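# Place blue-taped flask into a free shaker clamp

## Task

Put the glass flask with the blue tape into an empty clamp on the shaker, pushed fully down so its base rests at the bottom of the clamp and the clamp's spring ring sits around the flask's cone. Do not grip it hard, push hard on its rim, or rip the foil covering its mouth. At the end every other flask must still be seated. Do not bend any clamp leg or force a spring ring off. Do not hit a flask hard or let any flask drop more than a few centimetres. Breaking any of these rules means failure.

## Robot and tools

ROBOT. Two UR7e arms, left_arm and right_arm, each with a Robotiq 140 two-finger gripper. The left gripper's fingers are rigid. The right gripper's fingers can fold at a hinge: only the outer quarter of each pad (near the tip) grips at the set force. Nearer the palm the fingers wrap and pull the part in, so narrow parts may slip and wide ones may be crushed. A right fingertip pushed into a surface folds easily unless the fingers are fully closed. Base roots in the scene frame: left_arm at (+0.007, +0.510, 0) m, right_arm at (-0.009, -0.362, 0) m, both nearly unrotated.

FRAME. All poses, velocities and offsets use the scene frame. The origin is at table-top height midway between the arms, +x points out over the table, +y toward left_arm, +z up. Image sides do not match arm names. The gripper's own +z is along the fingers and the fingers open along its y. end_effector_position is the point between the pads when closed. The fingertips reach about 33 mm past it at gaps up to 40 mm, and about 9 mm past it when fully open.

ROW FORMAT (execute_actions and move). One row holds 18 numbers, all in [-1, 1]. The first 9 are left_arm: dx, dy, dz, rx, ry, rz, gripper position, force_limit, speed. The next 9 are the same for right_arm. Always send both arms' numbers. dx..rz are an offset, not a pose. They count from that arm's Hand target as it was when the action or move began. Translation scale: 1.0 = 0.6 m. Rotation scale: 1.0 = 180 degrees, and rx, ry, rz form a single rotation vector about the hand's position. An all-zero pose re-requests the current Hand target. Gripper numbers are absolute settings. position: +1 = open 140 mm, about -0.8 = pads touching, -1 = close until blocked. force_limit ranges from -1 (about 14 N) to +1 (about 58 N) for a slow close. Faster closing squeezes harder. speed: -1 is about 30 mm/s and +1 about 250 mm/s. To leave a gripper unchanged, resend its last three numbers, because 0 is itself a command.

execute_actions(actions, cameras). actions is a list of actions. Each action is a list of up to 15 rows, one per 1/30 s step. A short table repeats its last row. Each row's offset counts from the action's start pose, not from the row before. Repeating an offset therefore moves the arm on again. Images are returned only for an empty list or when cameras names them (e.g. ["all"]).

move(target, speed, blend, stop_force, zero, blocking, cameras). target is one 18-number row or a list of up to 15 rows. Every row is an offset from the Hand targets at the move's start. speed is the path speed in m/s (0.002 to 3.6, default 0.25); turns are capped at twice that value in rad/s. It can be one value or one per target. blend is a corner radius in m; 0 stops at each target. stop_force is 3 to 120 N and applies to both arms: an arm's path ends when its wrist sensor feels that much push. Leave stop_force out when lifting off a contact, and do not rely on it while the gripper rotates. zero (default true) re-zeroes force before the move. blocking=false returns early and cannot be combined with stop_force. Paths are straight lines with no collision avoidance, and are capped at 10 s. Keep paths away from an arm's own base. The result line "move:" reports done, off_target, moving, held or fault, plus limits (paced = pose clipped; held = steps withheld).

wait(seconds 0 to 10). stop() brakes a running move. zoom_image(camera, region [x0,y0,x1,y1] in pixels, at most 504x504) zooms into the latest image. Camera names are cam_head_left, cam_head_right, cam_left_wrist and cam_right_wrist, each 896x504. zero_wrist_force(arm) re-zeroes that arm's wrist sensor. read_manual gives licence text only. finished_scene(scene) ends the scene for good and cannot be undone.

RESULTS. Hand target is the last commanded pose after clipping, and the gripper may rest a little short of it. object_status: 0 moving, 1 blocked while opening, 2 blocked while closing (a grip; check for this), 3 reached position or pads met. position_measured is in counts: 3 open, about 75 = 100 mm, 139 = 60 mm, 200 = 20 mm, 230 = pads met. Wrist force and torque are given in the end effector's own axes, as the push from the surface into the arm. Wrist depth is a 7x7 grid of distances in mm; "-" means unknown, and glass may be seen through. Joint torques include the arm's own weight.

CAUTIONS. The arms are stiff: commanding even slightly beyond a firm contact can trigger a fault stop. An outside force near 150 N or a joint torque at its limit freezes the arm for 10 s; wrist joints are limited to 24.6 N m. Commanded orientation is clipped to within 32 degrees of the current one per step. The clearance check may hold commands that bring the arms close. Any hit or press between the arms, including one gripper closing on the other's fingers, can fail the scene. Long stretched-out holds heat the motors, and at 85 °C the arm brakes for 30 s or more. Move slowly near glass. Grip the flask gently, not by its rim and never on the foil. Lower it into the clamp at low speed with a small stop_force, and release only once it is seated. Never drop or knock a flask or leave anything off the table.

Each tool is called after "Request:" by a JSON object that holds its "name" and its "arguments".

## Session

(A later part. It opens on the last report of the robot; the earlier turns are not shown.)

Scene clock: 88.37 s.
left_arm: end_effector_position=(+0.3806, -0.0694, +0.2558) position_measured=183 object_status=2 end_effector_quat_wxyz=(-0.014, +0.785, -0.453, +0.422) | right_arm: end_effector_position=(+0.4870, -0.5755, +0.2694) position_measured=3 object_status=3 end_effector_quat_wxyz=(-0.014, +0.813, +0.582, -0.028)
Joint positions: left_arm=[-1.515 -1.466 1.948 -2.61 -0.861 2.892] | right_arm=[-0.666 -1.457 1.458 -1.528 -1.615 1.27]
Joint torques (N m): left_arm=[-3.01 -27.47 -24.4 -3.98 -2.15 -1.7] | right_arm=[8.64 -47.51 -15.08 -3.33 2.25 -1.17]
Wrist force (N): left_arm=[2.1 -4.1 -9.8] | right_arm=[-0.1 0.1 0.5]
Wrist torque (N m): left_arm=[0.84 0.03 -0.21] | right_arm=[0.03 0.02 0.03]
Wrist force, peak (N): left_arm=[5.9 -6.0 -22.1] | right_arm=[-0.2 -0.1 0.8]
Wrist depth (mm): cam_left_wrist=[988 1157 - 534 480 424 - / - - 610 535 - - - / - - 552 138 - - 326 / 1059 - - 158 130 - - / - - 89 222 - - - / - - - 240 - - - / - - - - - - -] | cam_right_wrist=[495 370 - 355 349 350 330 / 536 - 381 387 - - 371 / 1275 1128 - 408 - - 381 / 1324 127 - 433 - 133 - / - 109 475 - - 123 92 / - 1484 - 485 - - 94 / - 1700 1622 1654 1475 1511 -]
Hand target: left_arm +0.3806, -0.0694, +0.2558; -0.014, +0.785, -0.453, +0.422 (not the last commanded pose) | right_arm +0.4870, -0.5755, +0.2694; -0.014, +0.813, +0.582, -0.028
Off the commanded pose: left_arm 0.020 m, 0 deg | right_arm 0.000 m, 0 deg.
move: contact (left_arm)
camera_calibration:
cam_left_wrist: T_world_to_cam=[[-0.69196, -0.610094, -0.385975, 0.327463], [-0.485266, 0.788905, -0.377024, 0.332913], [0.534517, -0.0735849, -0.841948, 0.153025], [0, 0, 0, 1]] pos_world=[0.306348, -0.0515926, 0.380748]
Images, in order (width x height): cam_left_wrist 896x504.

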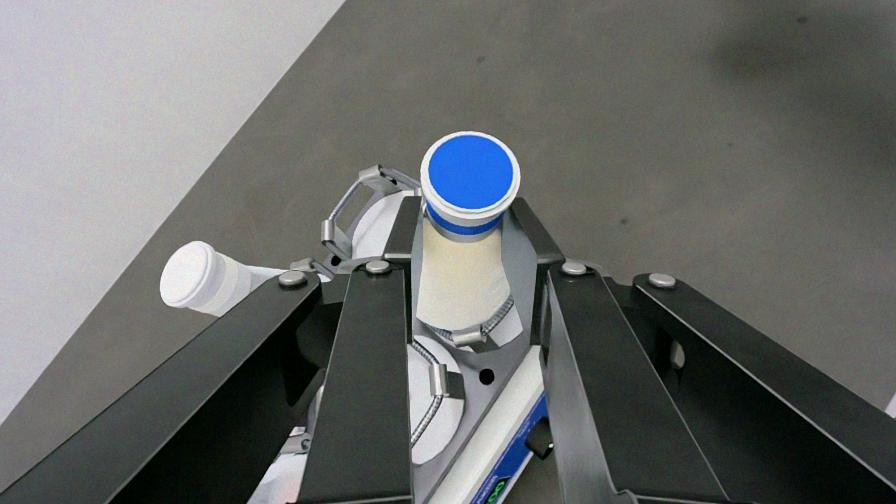

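Request:
{"name": "move", "arguments": {"target": [[0,0,0.0042,0,0,0,-1,-0.1,-1,0,0,0,0,0,0,1,1,1],[0.0008,0.004,0.0042,0,0,0,-1,-0.1,-1,0,0,0,0,0,0,1,1,1]], "speed": 0.03}}

Request:
{"name": "move", "arguments": {"target": [0,0,-0.0283,0,0,0,-1,-0.1,-1,0,0,0,0,0,0,1,1,1], "speed": 0.015, "stop_force": 15, "cameras": ["cam_left_wrist"]}}

Request:
{"name": "zoom_image", "arguments": {"camera": "cam_left_wrist", "region": [380, 150, 560, 400]}}

Scene clock: 91.30 s.
left_arm: end_effector_position=(+0.3811, -0.0669, +0.2584) position_measured=183 object_status=2 end_effector_quat_wxyz=(-0.014, +0.785, -0.453, +0.422) | right_arm: end_effector_position=(+0.4870, -0.5755, +0.2694) position_measured=3 object_status=3 end_effector_quat_wxyz=(-0.014, +0.813, +0.582, -0.028)
Joint positions: left_arm=[-1.514 -1.474 1.95 -2.605 -0.862 2.893] | right_arm=[-0.666 -1.457 1.458 -1.528 -1.615 1.27]
Joint torques (N m): left_arm=[0.31 -20.74 -27.51 -3.12 0.91 0.08] | right_arm=[9.62 -49.17 -16.08 -3.59 2.3 -1.41]
Wrist force (N): left_arm=[-0.2 1.9 1.6] | right_arm=[-0.3 0.2 0.4]
Wrist torque (N m): left_arm=[0.45 0.09 -0.41] | right_arm=[0.04 0.05 0.03]
Wrist force, peak (N): left_arm=[2.3 -4.2 -10.1] | right_arm=[-0.3 0.0 0.8]
Wrist depth (mm): cam_left_wrist=[866 - 1296 577 569 425 - / - - - 505 - - - / 945 682 589 137 - 369 331 / 1098 569 289 153 116 - 320 / 1114 - 89 225 - - 304 / - - - 235 - - - / - - - - - - -] | cam_right_wrist=[- 369 375 - - - - / 565 - 380 - 364 - - / 1224 423 - 400 409 - - / 1331 122 - 428 421 133 - / - 109 - 452 449 116 92 / - 1521 - - - - 94 / - 1677 1654 1654 1550 1493 -]
Hand target: left_arm +0.3811, -0.0670, +0.2584; -0.014, +0.785, -0.453, +0.422 | right_arm +0.4870, -0.5755, +0.2694; -0.014, +0.813, +0.582, -0.028
Off the commanded pose: left_arm 0.000 m, 0 deg | right_arm 0.000 m, 0 deg.
move: done

Scene clock: 92.47 s.
left_arm: end_effector_position=(+0.3812, -0.0669, +0.2554) position_measured=183 object_status=2 end_effector_quat_wxyz=(-0.014, +0.785, -0.453, +0.422) | right_arm: end_effector_position=(+0.4870, -0.5755, +0.2694) position_measured=3 object_status=3 end_effector_quat_wxyz=(-0.014, +0.813, +0.582, -0.028)
Joint positions: left_arm=[-1.514 -1.47 1.955 -2.614 -0.862 2.893] | right_arm=[-0.666 -1.457 1.458 -1.528 -1.615 1.27]
Joint torques (N m): left_arm=[-6.49 -24.75 -22.49 -2.99 -2.11 0.45] | right_arm=[8.01 -48.35 -16.52 -3.55 2.3 -1.57]
Wrist force (N): left_arm=[3.4 -2.0 -13.5] | right_arm=[0.1 0.2 0.6]
Wrist torque (N m): left_arm=[0.79 0.12 -0.33] | right_arm=[0.03 -0.02 0.03]
Wrist force, peak (N): left_arm=[6.5 -3.7 -24.1] | right_arm=[-0.4 0.1 0.7]
Wrist depth (mm): cam_left_wrist=[878 - 734 - - 414 394 / - - 659 - 461 388 - / - - 583 137 395 - - / 1129 - 100 157 115 338 312 / - - 89 221 - 319 305 / - - - 236 - - - / - - - - - - -] | cam_right_wrist=[550 - 354 - - - - / - - - - 387 - - / 1256 1218 420 - 394 380 387 / 1316 127 - - - 133 412 / - 109 - - 468 123 92 / - 1521 - - - - 94 / - 1654 1677 1600 1502 1493 -]
Hand target: left_arm +0.3812, -0.0669, +0.2554; -0.014, +0.785, -0.453, +0.422 (not the last commanded pose) | right_arm +0.4870, -0.5755, +0.2694; -0.014, +0.813, +0.582, -0.028
Off the commanded pose: left_arm 0.014 m, 0 deg | right_arm 0.000 m, 0 deg.
move: contact (left_arm)
camera_calibration:
cam_left_wrist: T_world_to_cam=[[-0.691821, -0.610335, -0.385843, 0.329105], [-0.485348, 0.788699, -0.377347, 0.33118], [0.534622, -0.0737887, -0.841863, 0.152392], [0, 0, 0, 1]] pos_world=[0.306947, -0.0490922, 0.380246]
Images, in order (width x height): cam_left_wrist 896x504.

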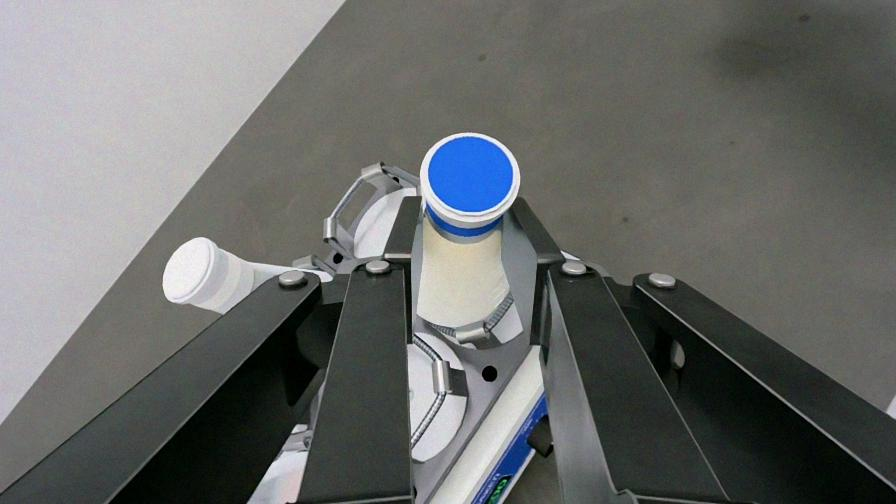

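Scaled by 2.016 from the camera's 896x504 image, which has a finer 1280x720 frame.

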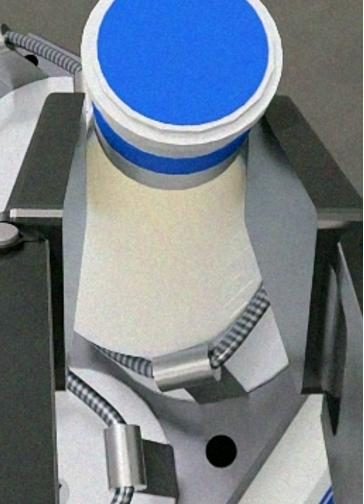

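Request:
{"name": "move", "arguments": {"target": [[0,0,0.004,0,0,0,-1,-0.1,-1,0,0,0,0,0,0,1,1,1],[-0.0043,0.0051,0.004,0,0,0,-1,-0.1,-1,0,0,0,0,0,0,1,1,1]], "speed": 0.03}}

Request:
{"name": "move", "arguments": {"target": [0,0,-0.03,0,0,0,-1,-0.1,-1,0,0,0,0,0,0,1,1,1], "speed": 0.015, "stop_force": 15, "cameras": ["cam_left_wrist"]}}

Request:
{"name": "zoom_image", "arguments": {"camera": "cam_left_wrist", "region": [380, 150, 560, 400]}}

Scene clock: 95.10 s.
left_arm: end_effector_position=(+0.3785, -0.0639, +0.2578) position_measured=183 object_status=2 end_effector_quat_wxyz=(-0.014, +0.785, -0.453, +0.422) end_effector_velocity=(+0.001, -0.001, -0.001) end_effector_angular_velocity=(+0.004, -0.001, -0.001) | right_arm: end_effector_position=(+0.4870, -0.5755, +0.2694) position_measured=3 object_status=3 end_effector_quat_wxyz=(-0.014, +0.813, +0.582, -0.028)
Joint positions: left_arm=[-1.519 -1.483 1.961 -2.604 -0.859 2.887] | right_arm=[-0.666 -1.457 1.458 -1.528 -1.615 1.27]
Joint velocities: left_arm=[0.001 0.006 -0.004 0 0 0.003] | right_arm=[within noise]
Joint torques (N m): left_arm=[9.42 -21.68 -27.45 -4.05 -0.29 1.36] | right_arm=[8.22 -48.76 -16.37 -3.42 2.29 -1.21]
Wrist force (N): left_arm=[0.8 0.4 1.6] | right_arm=[0.0 0.0 0.5]
Wrist torque (N m): left_arm=[0.50 0.09 -0.23] | right_arm=[0.00 -0.01 0.03]
Wrist force, peak (N): left_arm=[3.6 -2.2 -13.5] | right_arm=[-0.4 -0.2 0.8]
Wrist depth (mm): cam_left_wrist=[919 - - - 487 - - / - 1083 613 - - - - / - - 573 137 - - 350 / - 206 103 135 120 - - / - - 89 227 - - 308 / - - - 242 - - - / - - - - - - -] | cam_right_wrist=[499 377 - - 360 - 343 / 547 386 - - - - 363 / 1262 423 420 380 397 - 383 / 1316 127 - - - 133 - / - 109 - 445 - 116 92 / - 1540 506 490 - - 94 / - 1611 1570 1774 1530 1484 -]
Hand target: left_arm +0.3786, -0.0639, +0.2578; -0.014, +0.785, -0.453, +0.422 | right_arm +0.4870, -0.5755, +0.2694; -0.014, +0.813, +0.582, -0.028
Off the commanded pose: left_arm 0.000 m, 0 deg | right_arm 0.000 m, 0 deg.
move: done

Scene clock: 96.23 s.
left_arm: end_effector_position=(+0.3786, -0.0639, +0.2531) position_measured=183 object_status=2 end_effector_quat_wxyz=(-0.014, +0.785, -0.453, +0.422) | right_arm: end_effector_position=(+0.4870, -0.5755, +0.2694) position_measured=3 object_status=3 end_effector_quat_wxyz=(-0.014, +0.813, +0.582, -0.028)
Joint positions: left_arm=[-1.519 -1.477 1.968 -2.617 -0.859 2.888] | right_arm=[-0.666 -1.457 1.458 -1.528 -1.615 1.27]
Joint torques (N m): left_arm=[9.56 -22.62 -20.96 -2.36 -1.29 0.91] | right_arm=[8.49 -47.97 -14.57 -3.44 2.34 -1.28]
Wrist force (N): left_arm=[4.8 -2.3 -15.8] | right_arm=[0.0 -0.3 0.5]
Wrist torque (N m): left_arm=[0.72 0.07 -0.24] | right_arm=[-0.07 -0.02 0.03]
Wrist force, peak (N): left_arm=[7.0 -3.9 -25.5] | right_arm=[-0.3 0.4 0.5]
Wrist depth (mm): cam_left_wrist=[- 968 1198 - 509 - 387 / - - 638 - - - - / 964 - - 137 - - - / - 200 102 135 115 - - / - - 89 240 - - - / - - - 238 - - - / - - - 248 - - -] | cam_right_wrist=[519 - 365 349 - 359 347 / 547 384 386 378 381 - - / 1249 1172 414 - 392 - - / 1353 127 - - - 133 - / - 109 470 - 446 124 92 / - 1560 507 - 472 - 94 / - 1600 1700 1689 1600 1475 -]
Hand target: left_arm +0.3786, -0.0639, +0.2532; -0.014, +0.785, -0.453, +0.422 (not the last commanded pose) | right_arm +0.4870, -0.5755, +0.2694; -0.014, +0.813, +0.582, -0.028
Off the commanded pose: left_arm 0.013 m, 0 deg | right_arm 0.000 m, 0 deg.
move: contact (left_arm)
camera_calibration:
cam_left_wrist: T_world_to_cam=[[-0.691836, -0.610459, -0.385621, 0.328204], [-0.485342, 0.788575, -0.377613, 0.326814], [0.534609, -0.0740881, -0.841846, 0.152134], [0, 0, 0, 1]] pos_world=[0.304348, -0.0460916, 0.378045]
Images, in order (width x height): cam_left_wrist 896x504.

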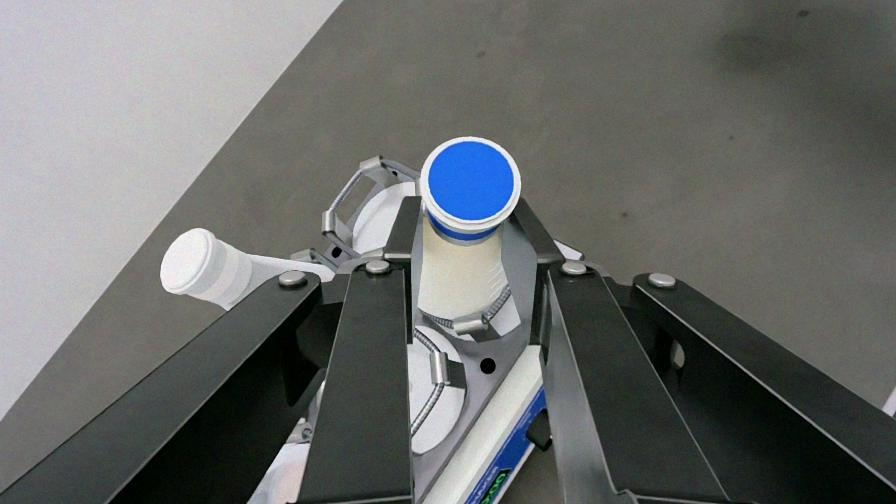

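Scaled by 2.016 from the camera's 896x504 image, which has a finer 1280x720 frame.

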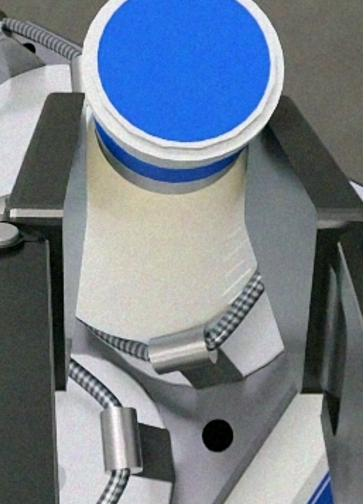

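Request:
{"name": "move", "arguments": {"target": [[0,0,0.003,0,0,0,-1,-0.1,-1,0,0,0,0,0,0,1,1,1],[-0.0054,0.0064,0.003,0,0,0,-1,-0.1,-1,0,0,0,0,0,0,1,1,1]], "speed": 0.03}}

Request:
{"name": "move", "arguments": {"target": [0,0,-0.03,0,0,0,-1,-0.1,-1,0,0,0,0,0,0,1,1,1], "speed": 0.015, "stop_force": 15, "cameras": ["cam_left_wrist","cam_head_left"]}}

Request:
{"name": "zoom_image", "arguments": {"camera": "cam_left_wrist", "region": [380, 150, 560, 400]}}

Request:
{"name": "zoom_image", "arguments": {"camera": "cam_head_left", "region": [460, 120, 540, 200]}}

Scene clock: 99.43 s.
left_arm: end_effector_position=(+0.3752, -0.0601, +0.2550) position_measured=183 object_status=2 end_effector_quat_wxyz=(-0.014, +0.785, -0.453, +0.422) end_effector_velocity=(+0.001, -0.002, +0.000) end_effector_angular_velocity=(+0.001, -0.001, -0.001) | right_arm: end_effector_position=(+0.4870, -0.5755, +0.2694) position_measured=3 object_status=3 end_effector_quat_wxyz=(-0.014, +0.813, +0.582, -0.028)
Joint positions: left_arm=[-1.526 -1.492 1.978 -2.607 -0.856 2.88] | right_arm=[-0.666 -1.457 1.458 -1.528 -1.615 1.27]
Joint velocities: left_arm=[0.001 0.005 -0.005 -0.002 0 0.003] | right_arm=[within noise]
Joint torques (N m): left_arm=[9.38 -18.96 -27.25 -4.29 -0.15 1.42] | right_arm=[7.36 -48.22 -14.97 -3.28 2.34 -1.49]
Wrist force (N): left_arm=[1.5 1.0 2.1] | right_arm=[-0.3 0.2 0.3]
Wrist torque (N m): left_arm=[0.56 -0.01 -0.27] | right_arm=[0.05 0.04 0.03]
Wrist force, peak (N): left_arm=[4.7 -2.3 -16.0] | right_arm=[-0.5 -0.1 0.7]
Wrist depth (mm): cam_left_wrist=[- - 682 581 - 423 - / - 1018 627 520 - 395 - / - - 561 137 410 - - / - - 103 135 131 - - / 1103 - 89 230 - - - / - - - - - - - / - - - - - - -] | cam_right_wrist=[542 - 362 353 - 348 - / 553 - - - 372 379 - / 1262 - - - 399 394 - / 1316 127 425 - - 133 403 / - 109 - - 448 116 92 / - 1540 - - - - 94 / - 1666 1677 1677 1530 1484 -]
Hand target: left_arm +0.3753, -0.0601, +0.2550; -0.014, +0.785, -0.453, +0.422 | right_arm +0.4870, -0.5755, +0.2694; -0.014, +0.813, +0.582, -0.028
Off the commanded pose: left_arm 0.000 m, 0 deg | right_arm 0.000 m, 0 deg.
move: done

Scene clock: 100.57 s.
left_arm: end_effector_position=(+0.3753, -0.0601, +0.2502) position_measured=183 object_status=2 end_effector_quat_wxyz=(-0.014, +0.785, -0.453, +0.422) | right_arm: end_effector_position=(+0.4870, -0.5755, +0.2694) position_measured=3 object_status=3 end_effector_quat_wxyz=(-0.014, +0.813, +0.582, -0.028)
Joint positions: left_arm=[-1.525 -1.486 1.985 -2.621 -0.856 2.88] | right_arm=[-0.666 -1.457 1.458 -1.528 -1.615 1.27]
Joint torques (N m): left_arm=[9.12 -23.87 -21.32 -2.72 -1.48 0.96] | right_arm=[9.44 -48.6 -15.29 -3.22 2.3 -1.3]
Wrist force (N): left_arm=[3.8 -2.0 -14.5] | right_arm=[-0.2 -0.2 0.8]
Wrist torque (N m): left_arm=[0.80 0.02 -0.25] | right_arm=[-0.04 0.03 0.03]
Wrist force, peak (N): left_arm=[5.3 -3.5 -23.6] | right_arm=[-0.3 0.2 0.8]
Wrist depth (mm): cam_left_wrist=[- - 694 - - 428 - / - 1114 - - - - - / 1124 - - 136 - - - / 1135 197 102 136 116 - - / - - 89 231 - - - / - - - 236 - - - / - - - 248 - - -] | cam_right_wrist=[494 - 370 364 - 364 340 / 525 - - - - 351 355 / 1230 - - - - - 373 / 1316 127 441 - - 133 - / - 109 - 460 - 116 92 / - 1540 - - 477 - 94 / - 1643 1762 1827 1530 1466 -]
Hand target: left_arm +0.3753, -0.0601, +0.2503; -0.014, +0.785, -0.453, +0.422 (not the last commanded pose) | right_arm +0.4870, -0.5755, +0.2694; -0.014, +0.813, +0.582, -0.028
Off the commanded pose: left_arm 0.013 m, 0 deg | right_arm 0.000 m, 0 deg.
move: contact (left_arm)
camera_calibration:
cam_left_wrist: T_world_to_cam=[[-0.691815, -0.61056, -0.385497, 0.327087], [-0.485332, 0.788477, -0.377831, 0.321078], [0.534645, -0.0742952, -0.841805, 0.151626], [0, 0, 0, 1]] pos_world=[0.301047, -0.0421911, 0.375044]
Images, in order (width x height): cam_head_left 896x504, cam_left_wrist 896x504.

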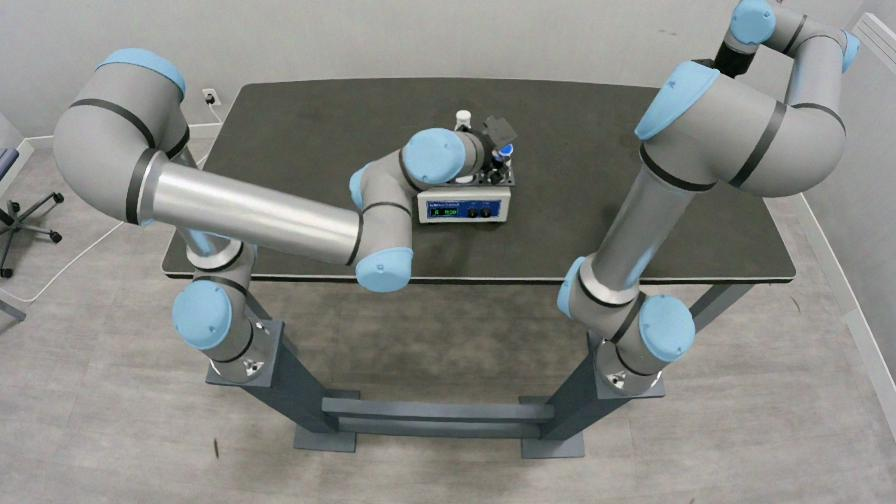

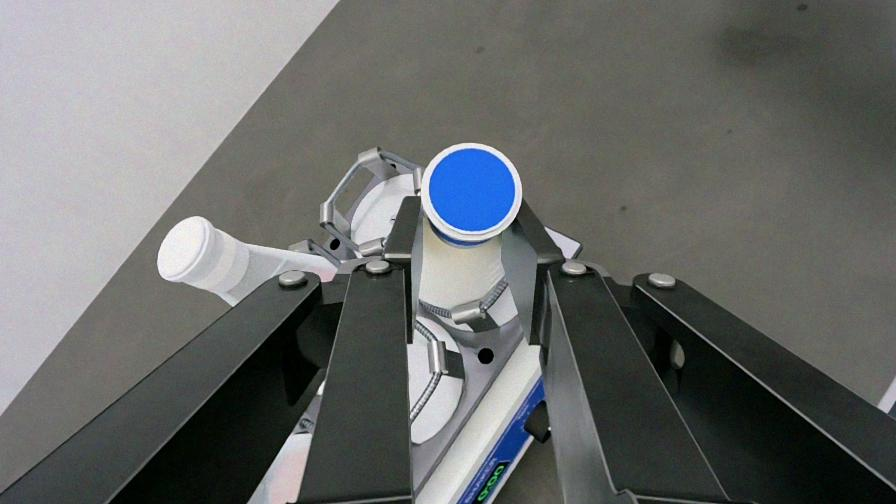

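Scaled by 2.016 from the camera's 896x504 image, which has a finer 1280x720 frame.

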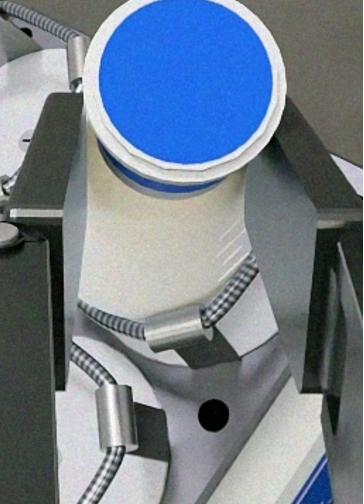

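Scaled by 6.300 from the camera's 896x504 image, which has a finer 1280x720 frame.

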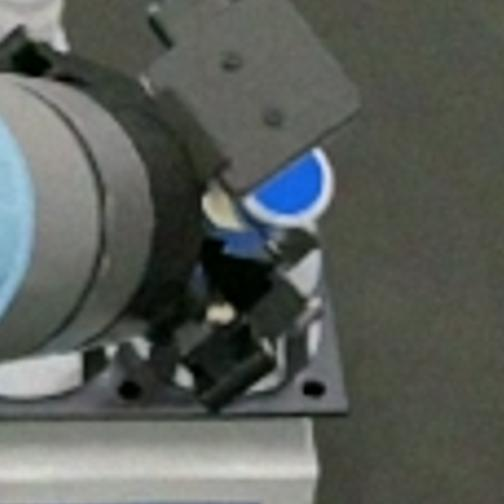

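Request:
{"name": "move", "arguments": {"target": [0.0137,0.0115,0,-0.0286,0.034,0,-1,-0.1,-1,0,0,0,0,0,0,1,1,1], "speed": 0.03, "stop_force": 30, "cameras": ["cam_left_wrist"]}}

Request:
{"name": "zoom_image", "arguments": {"camera": "cam_left_wrist", "region": [380, 150, 560, 400]}}

Scene clock: 116.03 s.
left_arm: end_effector_position=(+0.3830, -0.0538, +0.2504) position_measured=183 object_status=2 end_effector_quat_wxyz=(+0.042, +0.805, -0.435, +0.401) | right_arm: end_effector_position=(+0.4870, -0.5755, +0.2694) position_measured=3 object_status=3 end_effector_quat_wxyz=(-0.014, +0.813, +0.582, -0.028)
Joint positions: left_arm=[-1.46 -1.51 2 -2.685 -0.981 2.875] | right_arm=[-0.666 -1.457 1.458 -1.528 -1.615 1.27]
Joint torques (N m): left_arm=[0.39 9.78 -5.19 7.71 -0.21 1.03] | right_arm=[8.05 -48.65 -15.67 -3.17 2.13 -1.47]
Wrist force (N): left_arm=[18.7 7.9 -53.6] | right_arm=[0.0 0.0 0.4]
Wrist torque (N m): left_arm=[0.29 0.37 -0.05] | right_arm=[0.00 -0.01 0.02]
Wrist force, peak (N): left_arm=[22.5 9.2 -59.8] | right_arm=[-0.4 0.1 0.8]
Wrist depth (mm): cam_left_wrist=[902 - 666 542 - 440 430 / 997 621 558 487 440 415 393 / 1050 619 516 135 422 - 350 / - 190 104 134 132 - 330 / - - 89 213 - - - / - - - 231 - - - / - - - - - - -] | cam_right_wrist=[500 372 368 - - 356 345 / 548 - 389 - 380 - 370 / 1262 1289 396 411 399 - 387 / 1338 127 436 - 426 133 - / - 109 - 470 - 116 92 / - 1502 - 486 - - 94 / - 1666 1611 1440 1560 1511 -]
Hand target: left_arm +0.3830, -0.0537, +0.2504; +0.042, +0.805, -0.435, +0.401 (not the last commanded pose) | right_arm +0.4870, -0.5755, +0.2694; -0.014, +0.813, +0.582, -0.028
Off the commanded pose: left_arm 0.001 m, 0 deg | right_arm 0.000 m, 0 deg.
move: contact (left_arm)
camera_calibration:
cam_left_wrist: T_world_to_cam=[[-0.724251, -0.638051, -0.261441, 0.316278], [-0.523904, 0.755706, -0.39298, 0.336762], [0.448313, -0.147646, -0.881598, 0.187298], [0, 0, 0, 1]] pos_world=[0.321528, -0.0250381, 0.38015]
Images, in order (width x height): cam_left_wrist 896x504.

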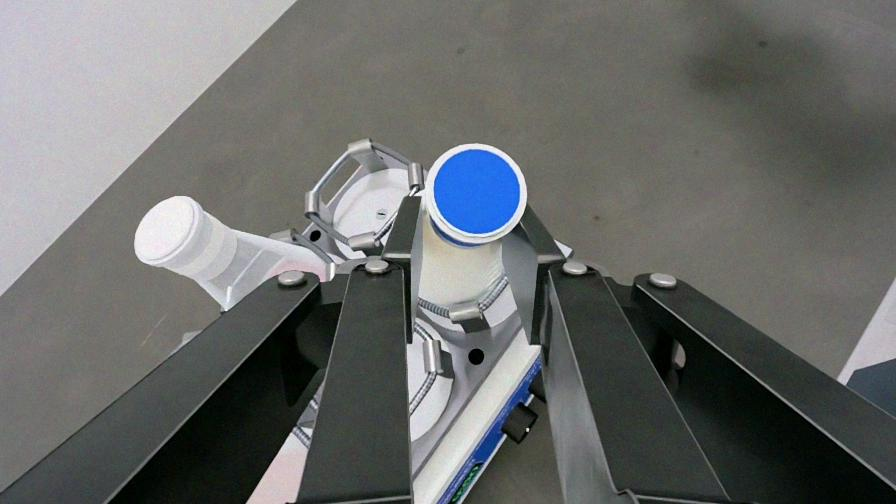

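Scaled by 2.016 from the camera's 896x504 image, which has a finer 1280x720 frame.

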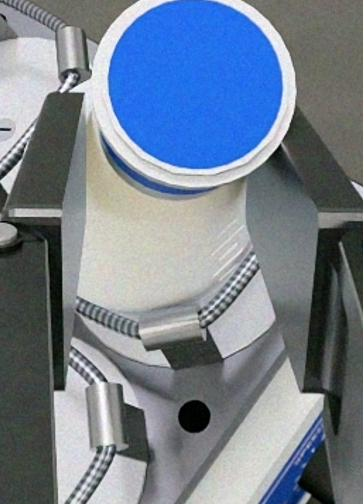

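Request:
{"name": "move", "arguments": {"target": [-0.0065,0.0077,0.0017,0,0,0,-1,-0.1,-1,0,0,0,0,0,0,1,1,1], "speed": 0.03, "cameras": ["cam_left_wrist","cam_head_left","cam_head_right"]}}

Request:
{"name": "zoom_image", "arguments": {"camera": "cam_left_wrist", "region": [380, 150, 560, 400]}}

Request:
{"name": "zoom_image", "arguments": {"camera": "cam_head_left", "region": [460, 120, 540, 200]}}

Request:
{"name": "zoom_image", "arguments": {"camera": "cam_head_right", "region": [460, 120, 540, 200]}}

Scene clock: 120.90 s.
left_arm: end_effector_position=(+0.3791, -0.0490, +0.2513) position_measured=183 object_status=2 end_effector_quat_wxyz=(+0.042, +0.805, -0.435, +0.401) | right_arm: end_effector_position=(+0.4870, -0.5755, +0.2694) position_measured=3 object_status=3 end_effector_quat_wxyz=(-0.014, +0.813, +0.582, -0.028)
Joint positions: left_arm=[-1.467 -1.526 2.013 -2.677 -0.977 2.867] | right_arm=[-0.666 -1.457 1.458 -1.528 -1.615 1.27]
Joint torques (N m): left_arm=[-3.66 -16.69 -23.04 -2.53 1.42 -0.15] | right_arm=[8.53 -49.39 -15.89 -2.78 2.31 -1.45]
Wrist force (N): left_arm=[5.8 4.1 1.8] | right_arm=[-0.3 0.0 0.4]
Wrist torque (N m): left_arm=[0.25 0.37 -0.25] | right_arm=[0.00 0.05 0.03]
Wrist force, peak (N): left_arm=[18.8 7.9 -53.7] | right_arm=[-0.4 0.0 0.8]
Wrist depth (mm): cam_left_wrist=[- 1186 623 - - - 402 / 1014 - - - - 395 - / - 557 - 135 425 380 349 / - 186 104 136 131 - 335 / - - 89 216 - - - / - - - 236 - - - / - - - 262 - - -] | cam_right_wrist=[520 - 366 - 354 352 - / 551 377 392 388 - - 364 / 1256 - 405 403 - - 383 / 1331 127 453 - 423 142 399 / - 109 - - 456 123 92 / - 1502 509 - 482 - 94 / - 1666 1643 1622 1530 1466 -]
Hand target: left_arm +0.3791, -0.0491, +0.2514; +0.042, +0.805, -0.435, +0.401 | right_arm +0.4870, -0.5755, +0.2694; -0.014, +0.813, +0.582, -0.028
Off the commanded pose: left_arm 0.000 m, 0 deg | right_arm 0.000 m, 0 deg.
move: done
camera_calibration:
cam_left_wrist: T_world_to_cam=[[-0.724196, -0.637964, -0.261806, 0.316784], [-0.524012, 0.7559, -0.392462, 0.331324], [0.448275, -0.14703, -0.881721, 0.190518], [0, 0, 0, 1]] pos_world=[0.317627, -0.0203394, 0.380952]
Images, in order (width x height): cam_head_left 896x504, cam_head_right 896x504, cam_left_wrist 896x504.

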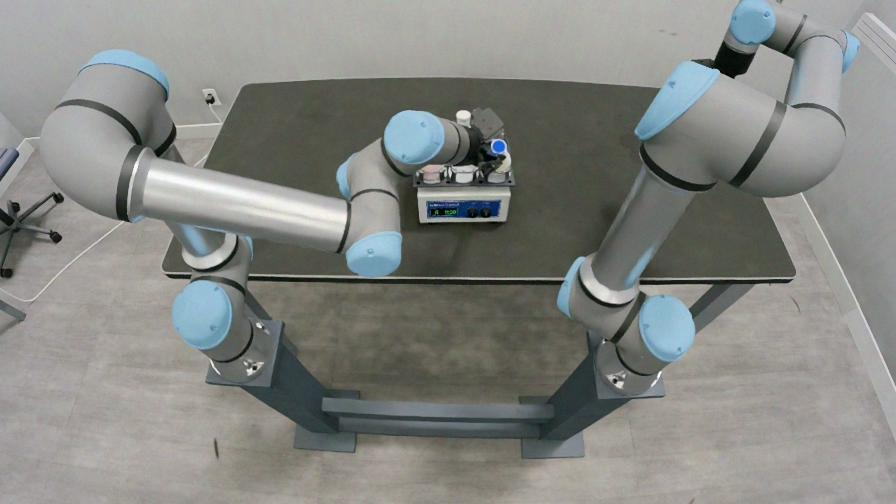

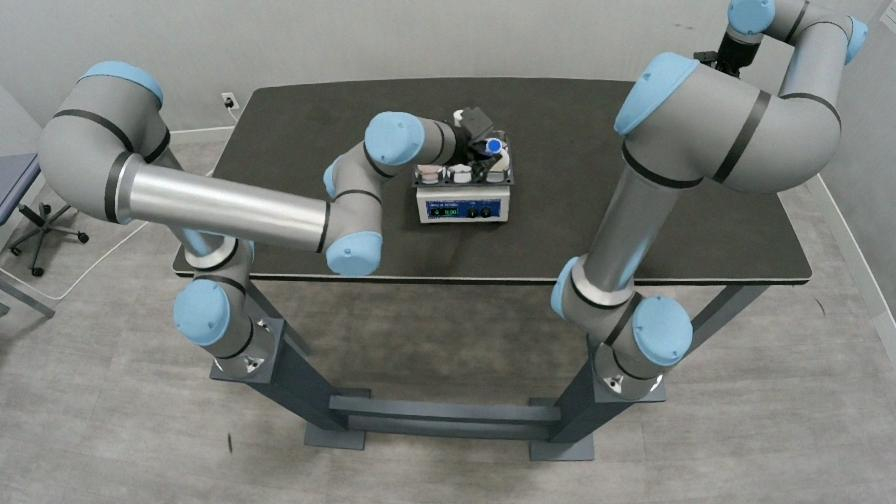

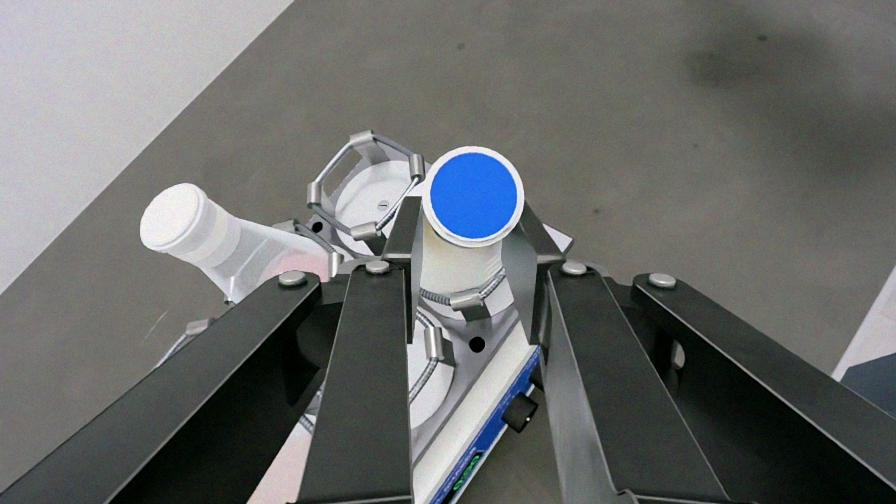

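Scaled by 2.016 from the camera's 896x504 image, which has a finer 1280x720 frame.

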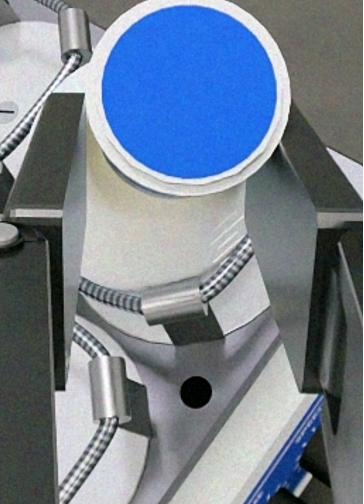

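Scaled by 6.300 from the camera's 896x504 image, which has a finer 1280x720 frame.

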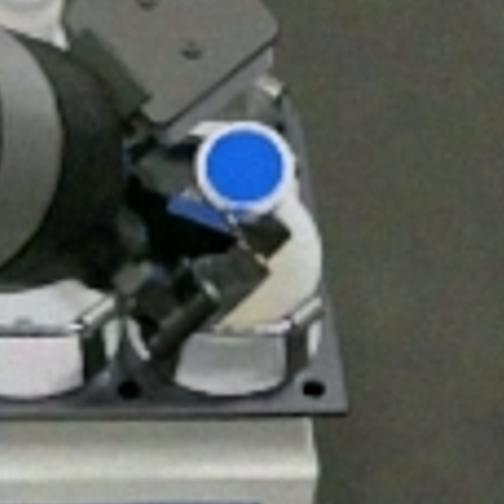

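Scaled by 6.300 from the camera's 896x504 image, which has a finer 1280x720 frame.

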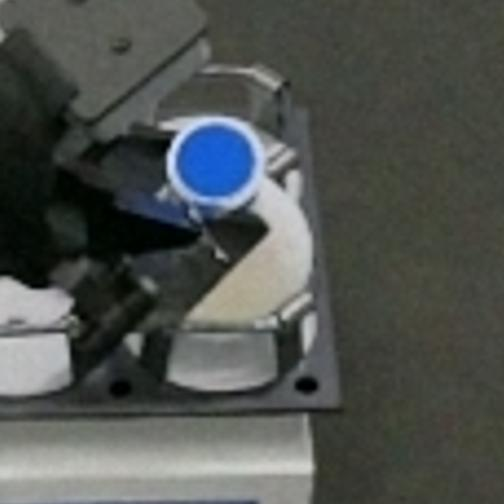

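Request:
{"name": "move", "arguments": {"target": [[0,0,0.0833,0,0,0,-1,-0.1,-1,0,0,0,0,0,0,1,1,1]], "speed": 0.08, "cameras": ["cam_left_wrist","cam_head_left","cam_head_right"]}}

Request:
{"name": "zoom_image", "arguments": {"camera": "cam_left_wrist", "region": [380, 120, 560, 400]}}

Request:
{"name": "zoom_image", "arguments": {"camera": "cam_head_left", "region": [460, 110, 540, 200]}}

Request:
{"name": "zoom_image", "arguments": {"camera": "cam_head_right", "region": [460, 110, 540, 200]}}

Scene clock: 132.77 s.
left_arm: end_effector_position=(+0.3792, -0.0491, +0.3013) position_measured=183 object_status=2 end_effector_quat_wxyz=(+0.042, +0.805, -0.435, +0.401) | right_arm: end_effector_position=(+0.4870, -0.5755, +0.2694) position_measured=3 object_status=3 end_effector_quat_wxyz=(-0.014, +0.813, +0.582, -0.028)
Joint positions: left_arm=[-1.467 -1.578 1.926 -2.539 -0.977 2.867] | right_arm=[-0.666 -1.457 1.458 -1.528 -1.615 1.27]
Joint torques (N m): left_arm=[-0.81 -21.83 -25.19 -4.17 1.58 -1.59] | right_arm=[8.39 -48.11 -16.69 -2.92 2.04 -1.39]
Wrist force (N): left_arm=[0.0 2.8 4.3] | right_arm=[-0.3 0.2 0.6]
Wrist torque (N m): left_arm=[0.64 -0.22 -0.25] | right_arm=[0.05 0.05 0.03]
Wrist force, peak (N): left_arm=[5.8 4.3 1.8] | right_arm=[-0.5 -0.2 0.7]
Wrist depth (mm): cam_left_wrist=[902 - - 614 583 - - / - 1210 - 562 - - - / 1083 668 589 136 - - - / - - 221 172 121 - - / - - 89 268 - - 988 / - - - 286 - - - / - - - - - - -] | cam_right_wrist=[- - 372 358 - - 342 / 556 - 386 377 386 - 370 / 1256 - 414 403 397 391 383 / 1324 127 437 - - 133 - / - 109 - - - 123 92 / - 1530 501 - - 472 94 / - 1632 1700 1550 1590 1449 -]
Hand target: left_arm +0.3791, -0.0491, +0.3014; +0.042, +0.805, -0.435, +0.401 | right_arm +0.4870, -0.5755, +0.2694; -0.014, +0.813, +0.582, -0.028
Off the commanded pose: left_arm 0.000 m, 0 deg | right_arm 0.000 m, 0 deg.
move: done
camera_calibration:
cam_left_wrist: T_world_to_cam=[[-0.724194, -0.638082, -0.261522, 0.329775], [-0.524006, 0.75572, -0.392816, 0.351133], [0.448286, -0.147437, -0.881647, 0.234648], [0, 0, 0, 1]] pos_world=[0.317627, -0.0203386, 0.431051]
Images, in order (width x height): cam_head_left 896x504, cam_head_right 896x504, cam_left_wrist 896x504.

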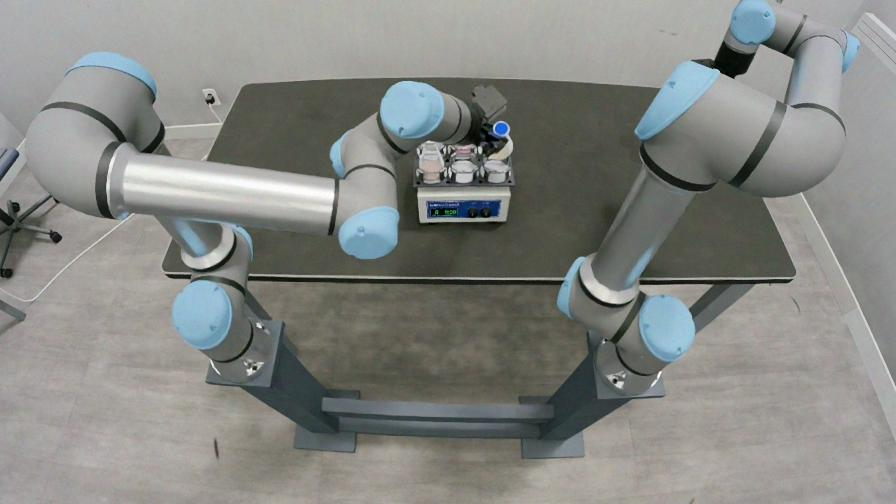

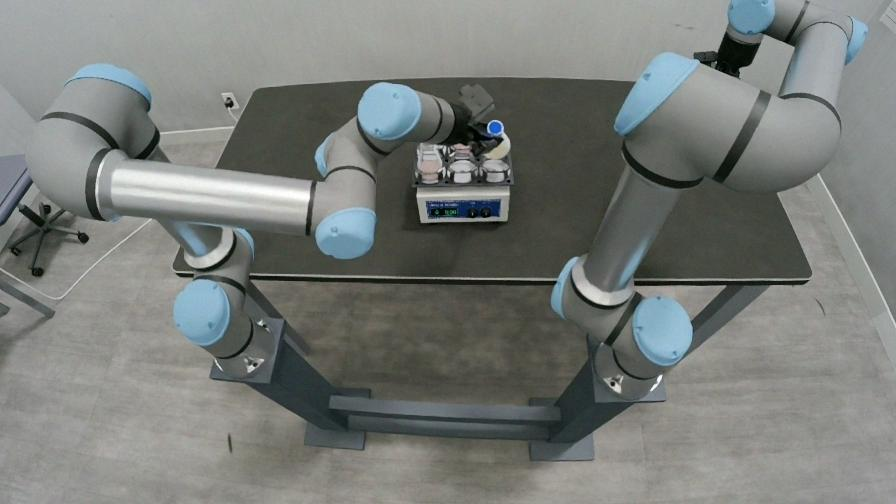

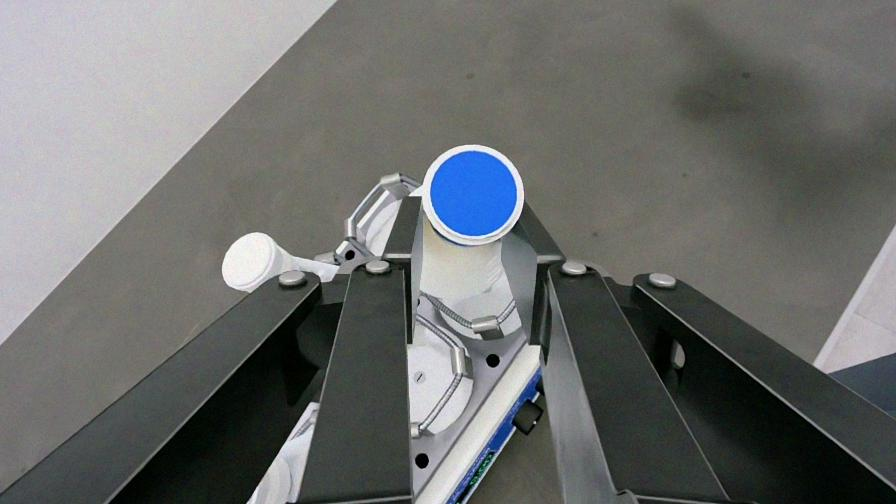

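Scaled by 1.800 from the camera's 896x504 image, which has a finer 1280x720 frame.

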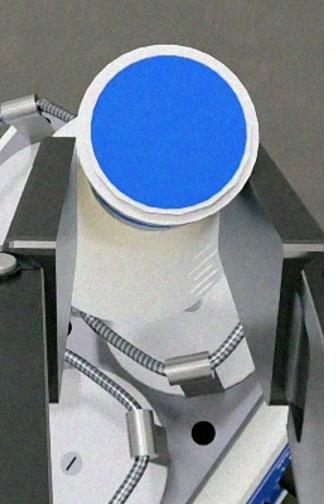

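Scaled by 5.600 from the camera's 896x504 image, which has a finer 1280x720 frame.

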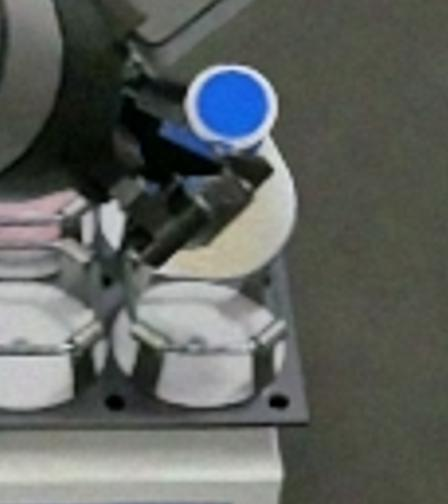

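Scaled by 5.600 from the camera's 896x504 image, which has a finer 1280x720 frame.

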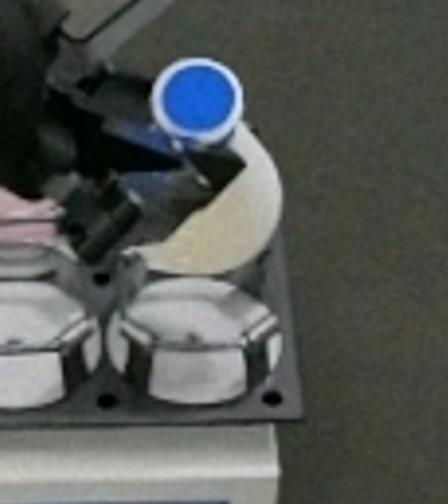

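Request:
{"name": "move", "arguments": {"target": [[-0.02,0.01,-0.01,0.0129,-0.0153,0,-1,-0.1,-1,0,0,0,0,0,0,1,1,1]], "speed": 0.06, "cameras": ["cam_left_wrist","cam_head_left","cam_head_right"]}}

Request:
{"name": "zoom_image", "arguments": {"camera": "cam_left_wrist", "region": [380, 120, 560, 400]}}

Request:
{"name": "zoom_image", "arguments": {"camera": "cam_head_left", "region": [460, 110, 540, 200]}}

Request:
{"name": "zoom_image", "arguments": {"camera": "cam_head_right", "region": [460, 110, 540, 200]}}

Scene clock: 139.67 s.
left_arm: end_effector_position=(+0.3670, -0.0431, +0.2954) position_measured=183 object_status=2 end_effector_quat_wxyz=(+0.015, +0.796, -0.444, +0.411) | right_arm: end_effector_position=(+0.4870, -0.5755, +0.2694) position_measured=3 object_status=3 end_effector_quat_wxyz=(-0.014, +0.813, +0.582, -0.028)
Joint positions: left_arm=[-1.517 -1.592 1.959 -2.511 -0.907 2.852] | right_arm=[-0.666 -1.457 1.458 -1.528 -1.615 1.27]
Joint torques (N m): left_arm=[12.04 -16.98 -28.2 -5.71 -0.57 1.14] | right_arm=[7.88 -48.91 -15.65 -2.59 2.35 -1.34]
Wrist force (N): left_arm=[0.2 2.9 4.5] | right_arm=[-0.2 0.2 0.6]
Wrist torque (N m): left_arm=[0.64 -0.24 -0.26] | right_arm=[0.05 0.03 0.03]
Wrist force, peak (N): left_arm=[-0.3 3.4 4.2] | right_arm=[0.0 -0.1 0.9]
Wrist depth (mm): cam_left_wrist=[- - - - - - 461 / 956 1174 - - - - - / 1068 1157 629 135 472 - - / - - 241 134 116 - 372 / - - 89 260 - - 850 / - - - 282 - - - / - - - - - - -] | cam_right_wrist=[513 373 - - - 351 - / 536 - 379 385 - 366 - / 1275 1243 - - - - - / 1338 127 - - - 133 408 / - 109 - - - 116 92 / - 1521 1475 - 490 - 94 / - 1632 1689 1540 1570 1484 -]
Hand target: left_arm +0.3671, -0.0431, +0.2954; +0.015, +0.796, -0.444, +0.411 | right_arm +0.4870, -0.5755, +0.2694; -0.014, +0.813, +0.582, -0.028
Off the commanded pose: left_arm 0.000 m, 0 deg | right_arm 0.000 m, 0 deg.
move: done
camera_calibration:
cam_left_wrist: T_world_to_cam=[[-0.710346, -0.626088, -0.321595, 0.336394], [-0.505128, 0.77165, -0.386526, 0.329839], [0.490158, -0.112121, -0.864392, 0.216713], [0, 0, 0, 1]] pos_world=[0.299343, -0.0196102, 0.422999]
Images, in order (width x height): cam_head_left 896x504, cam_head_right 896x504, cam_left_wrist 896x504.

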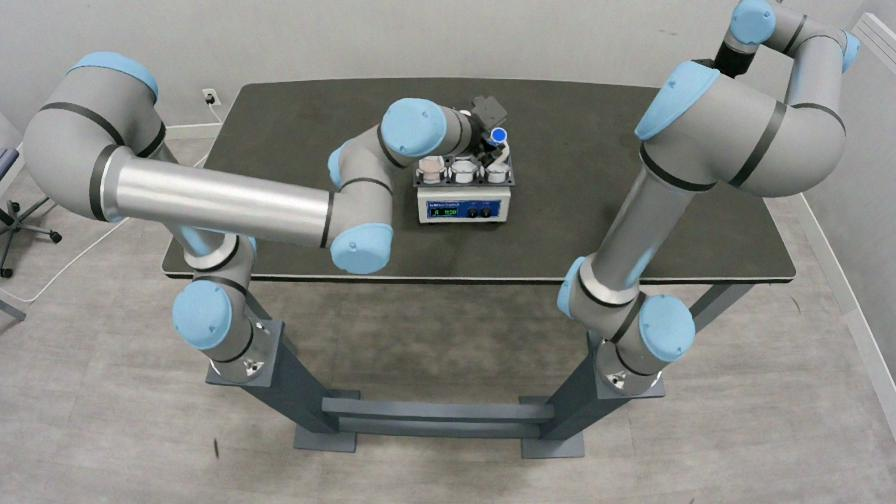

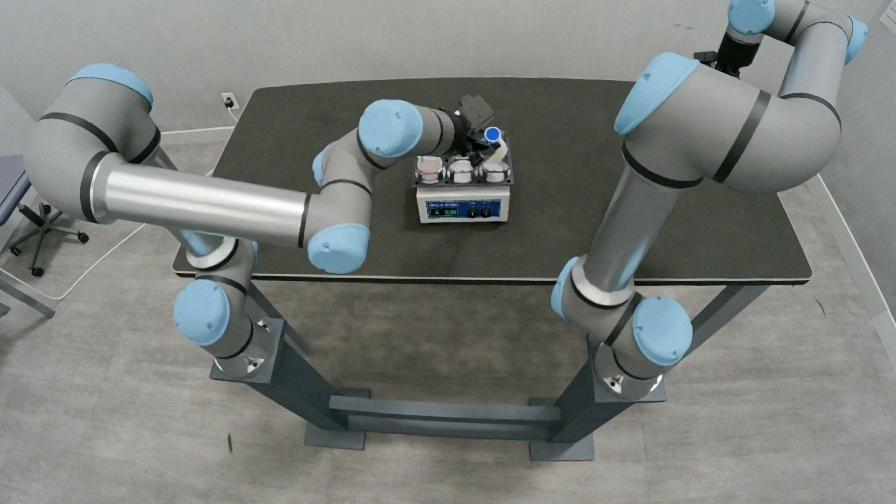

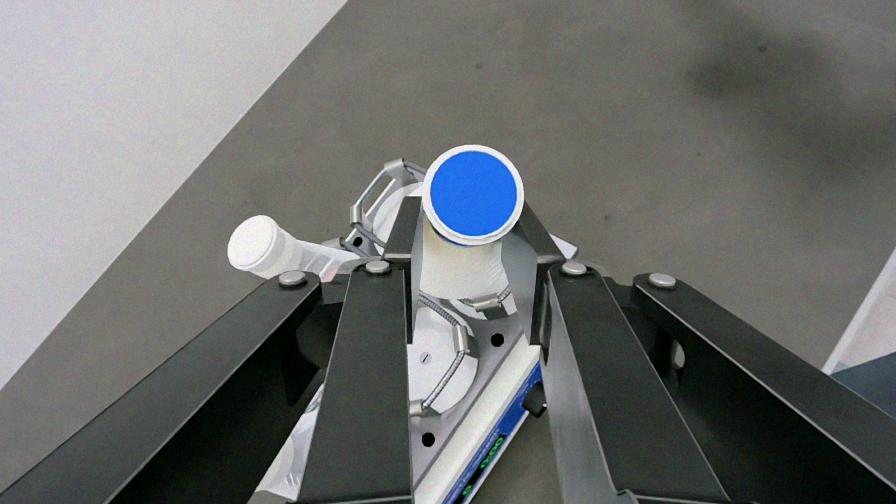

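Scaled by 1.800 from the camera's 896x504 image, which has a finer 1280x720 frame.

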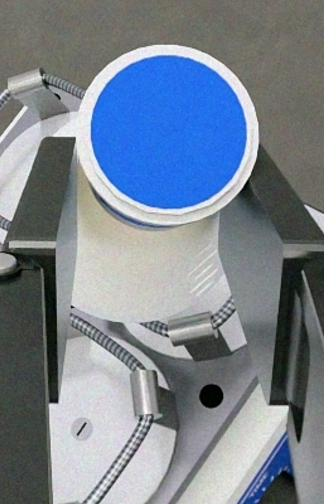

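Scaled by 5.600 from the camera's 896x504 image, which has a finer 1280x720 frame.

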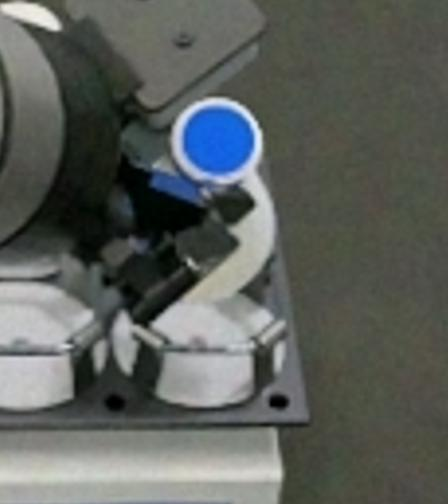

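Scaled by 5.600 from the camera's 896x504 image, which has a finer 1280x720 frame.

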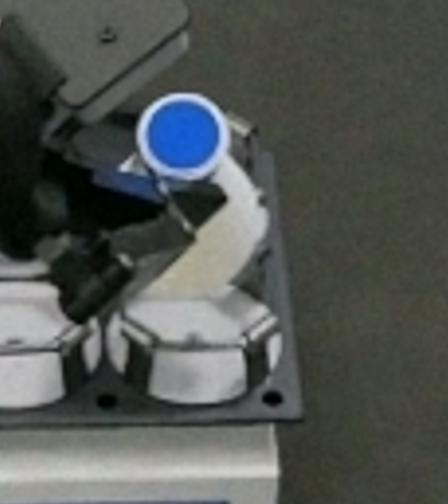

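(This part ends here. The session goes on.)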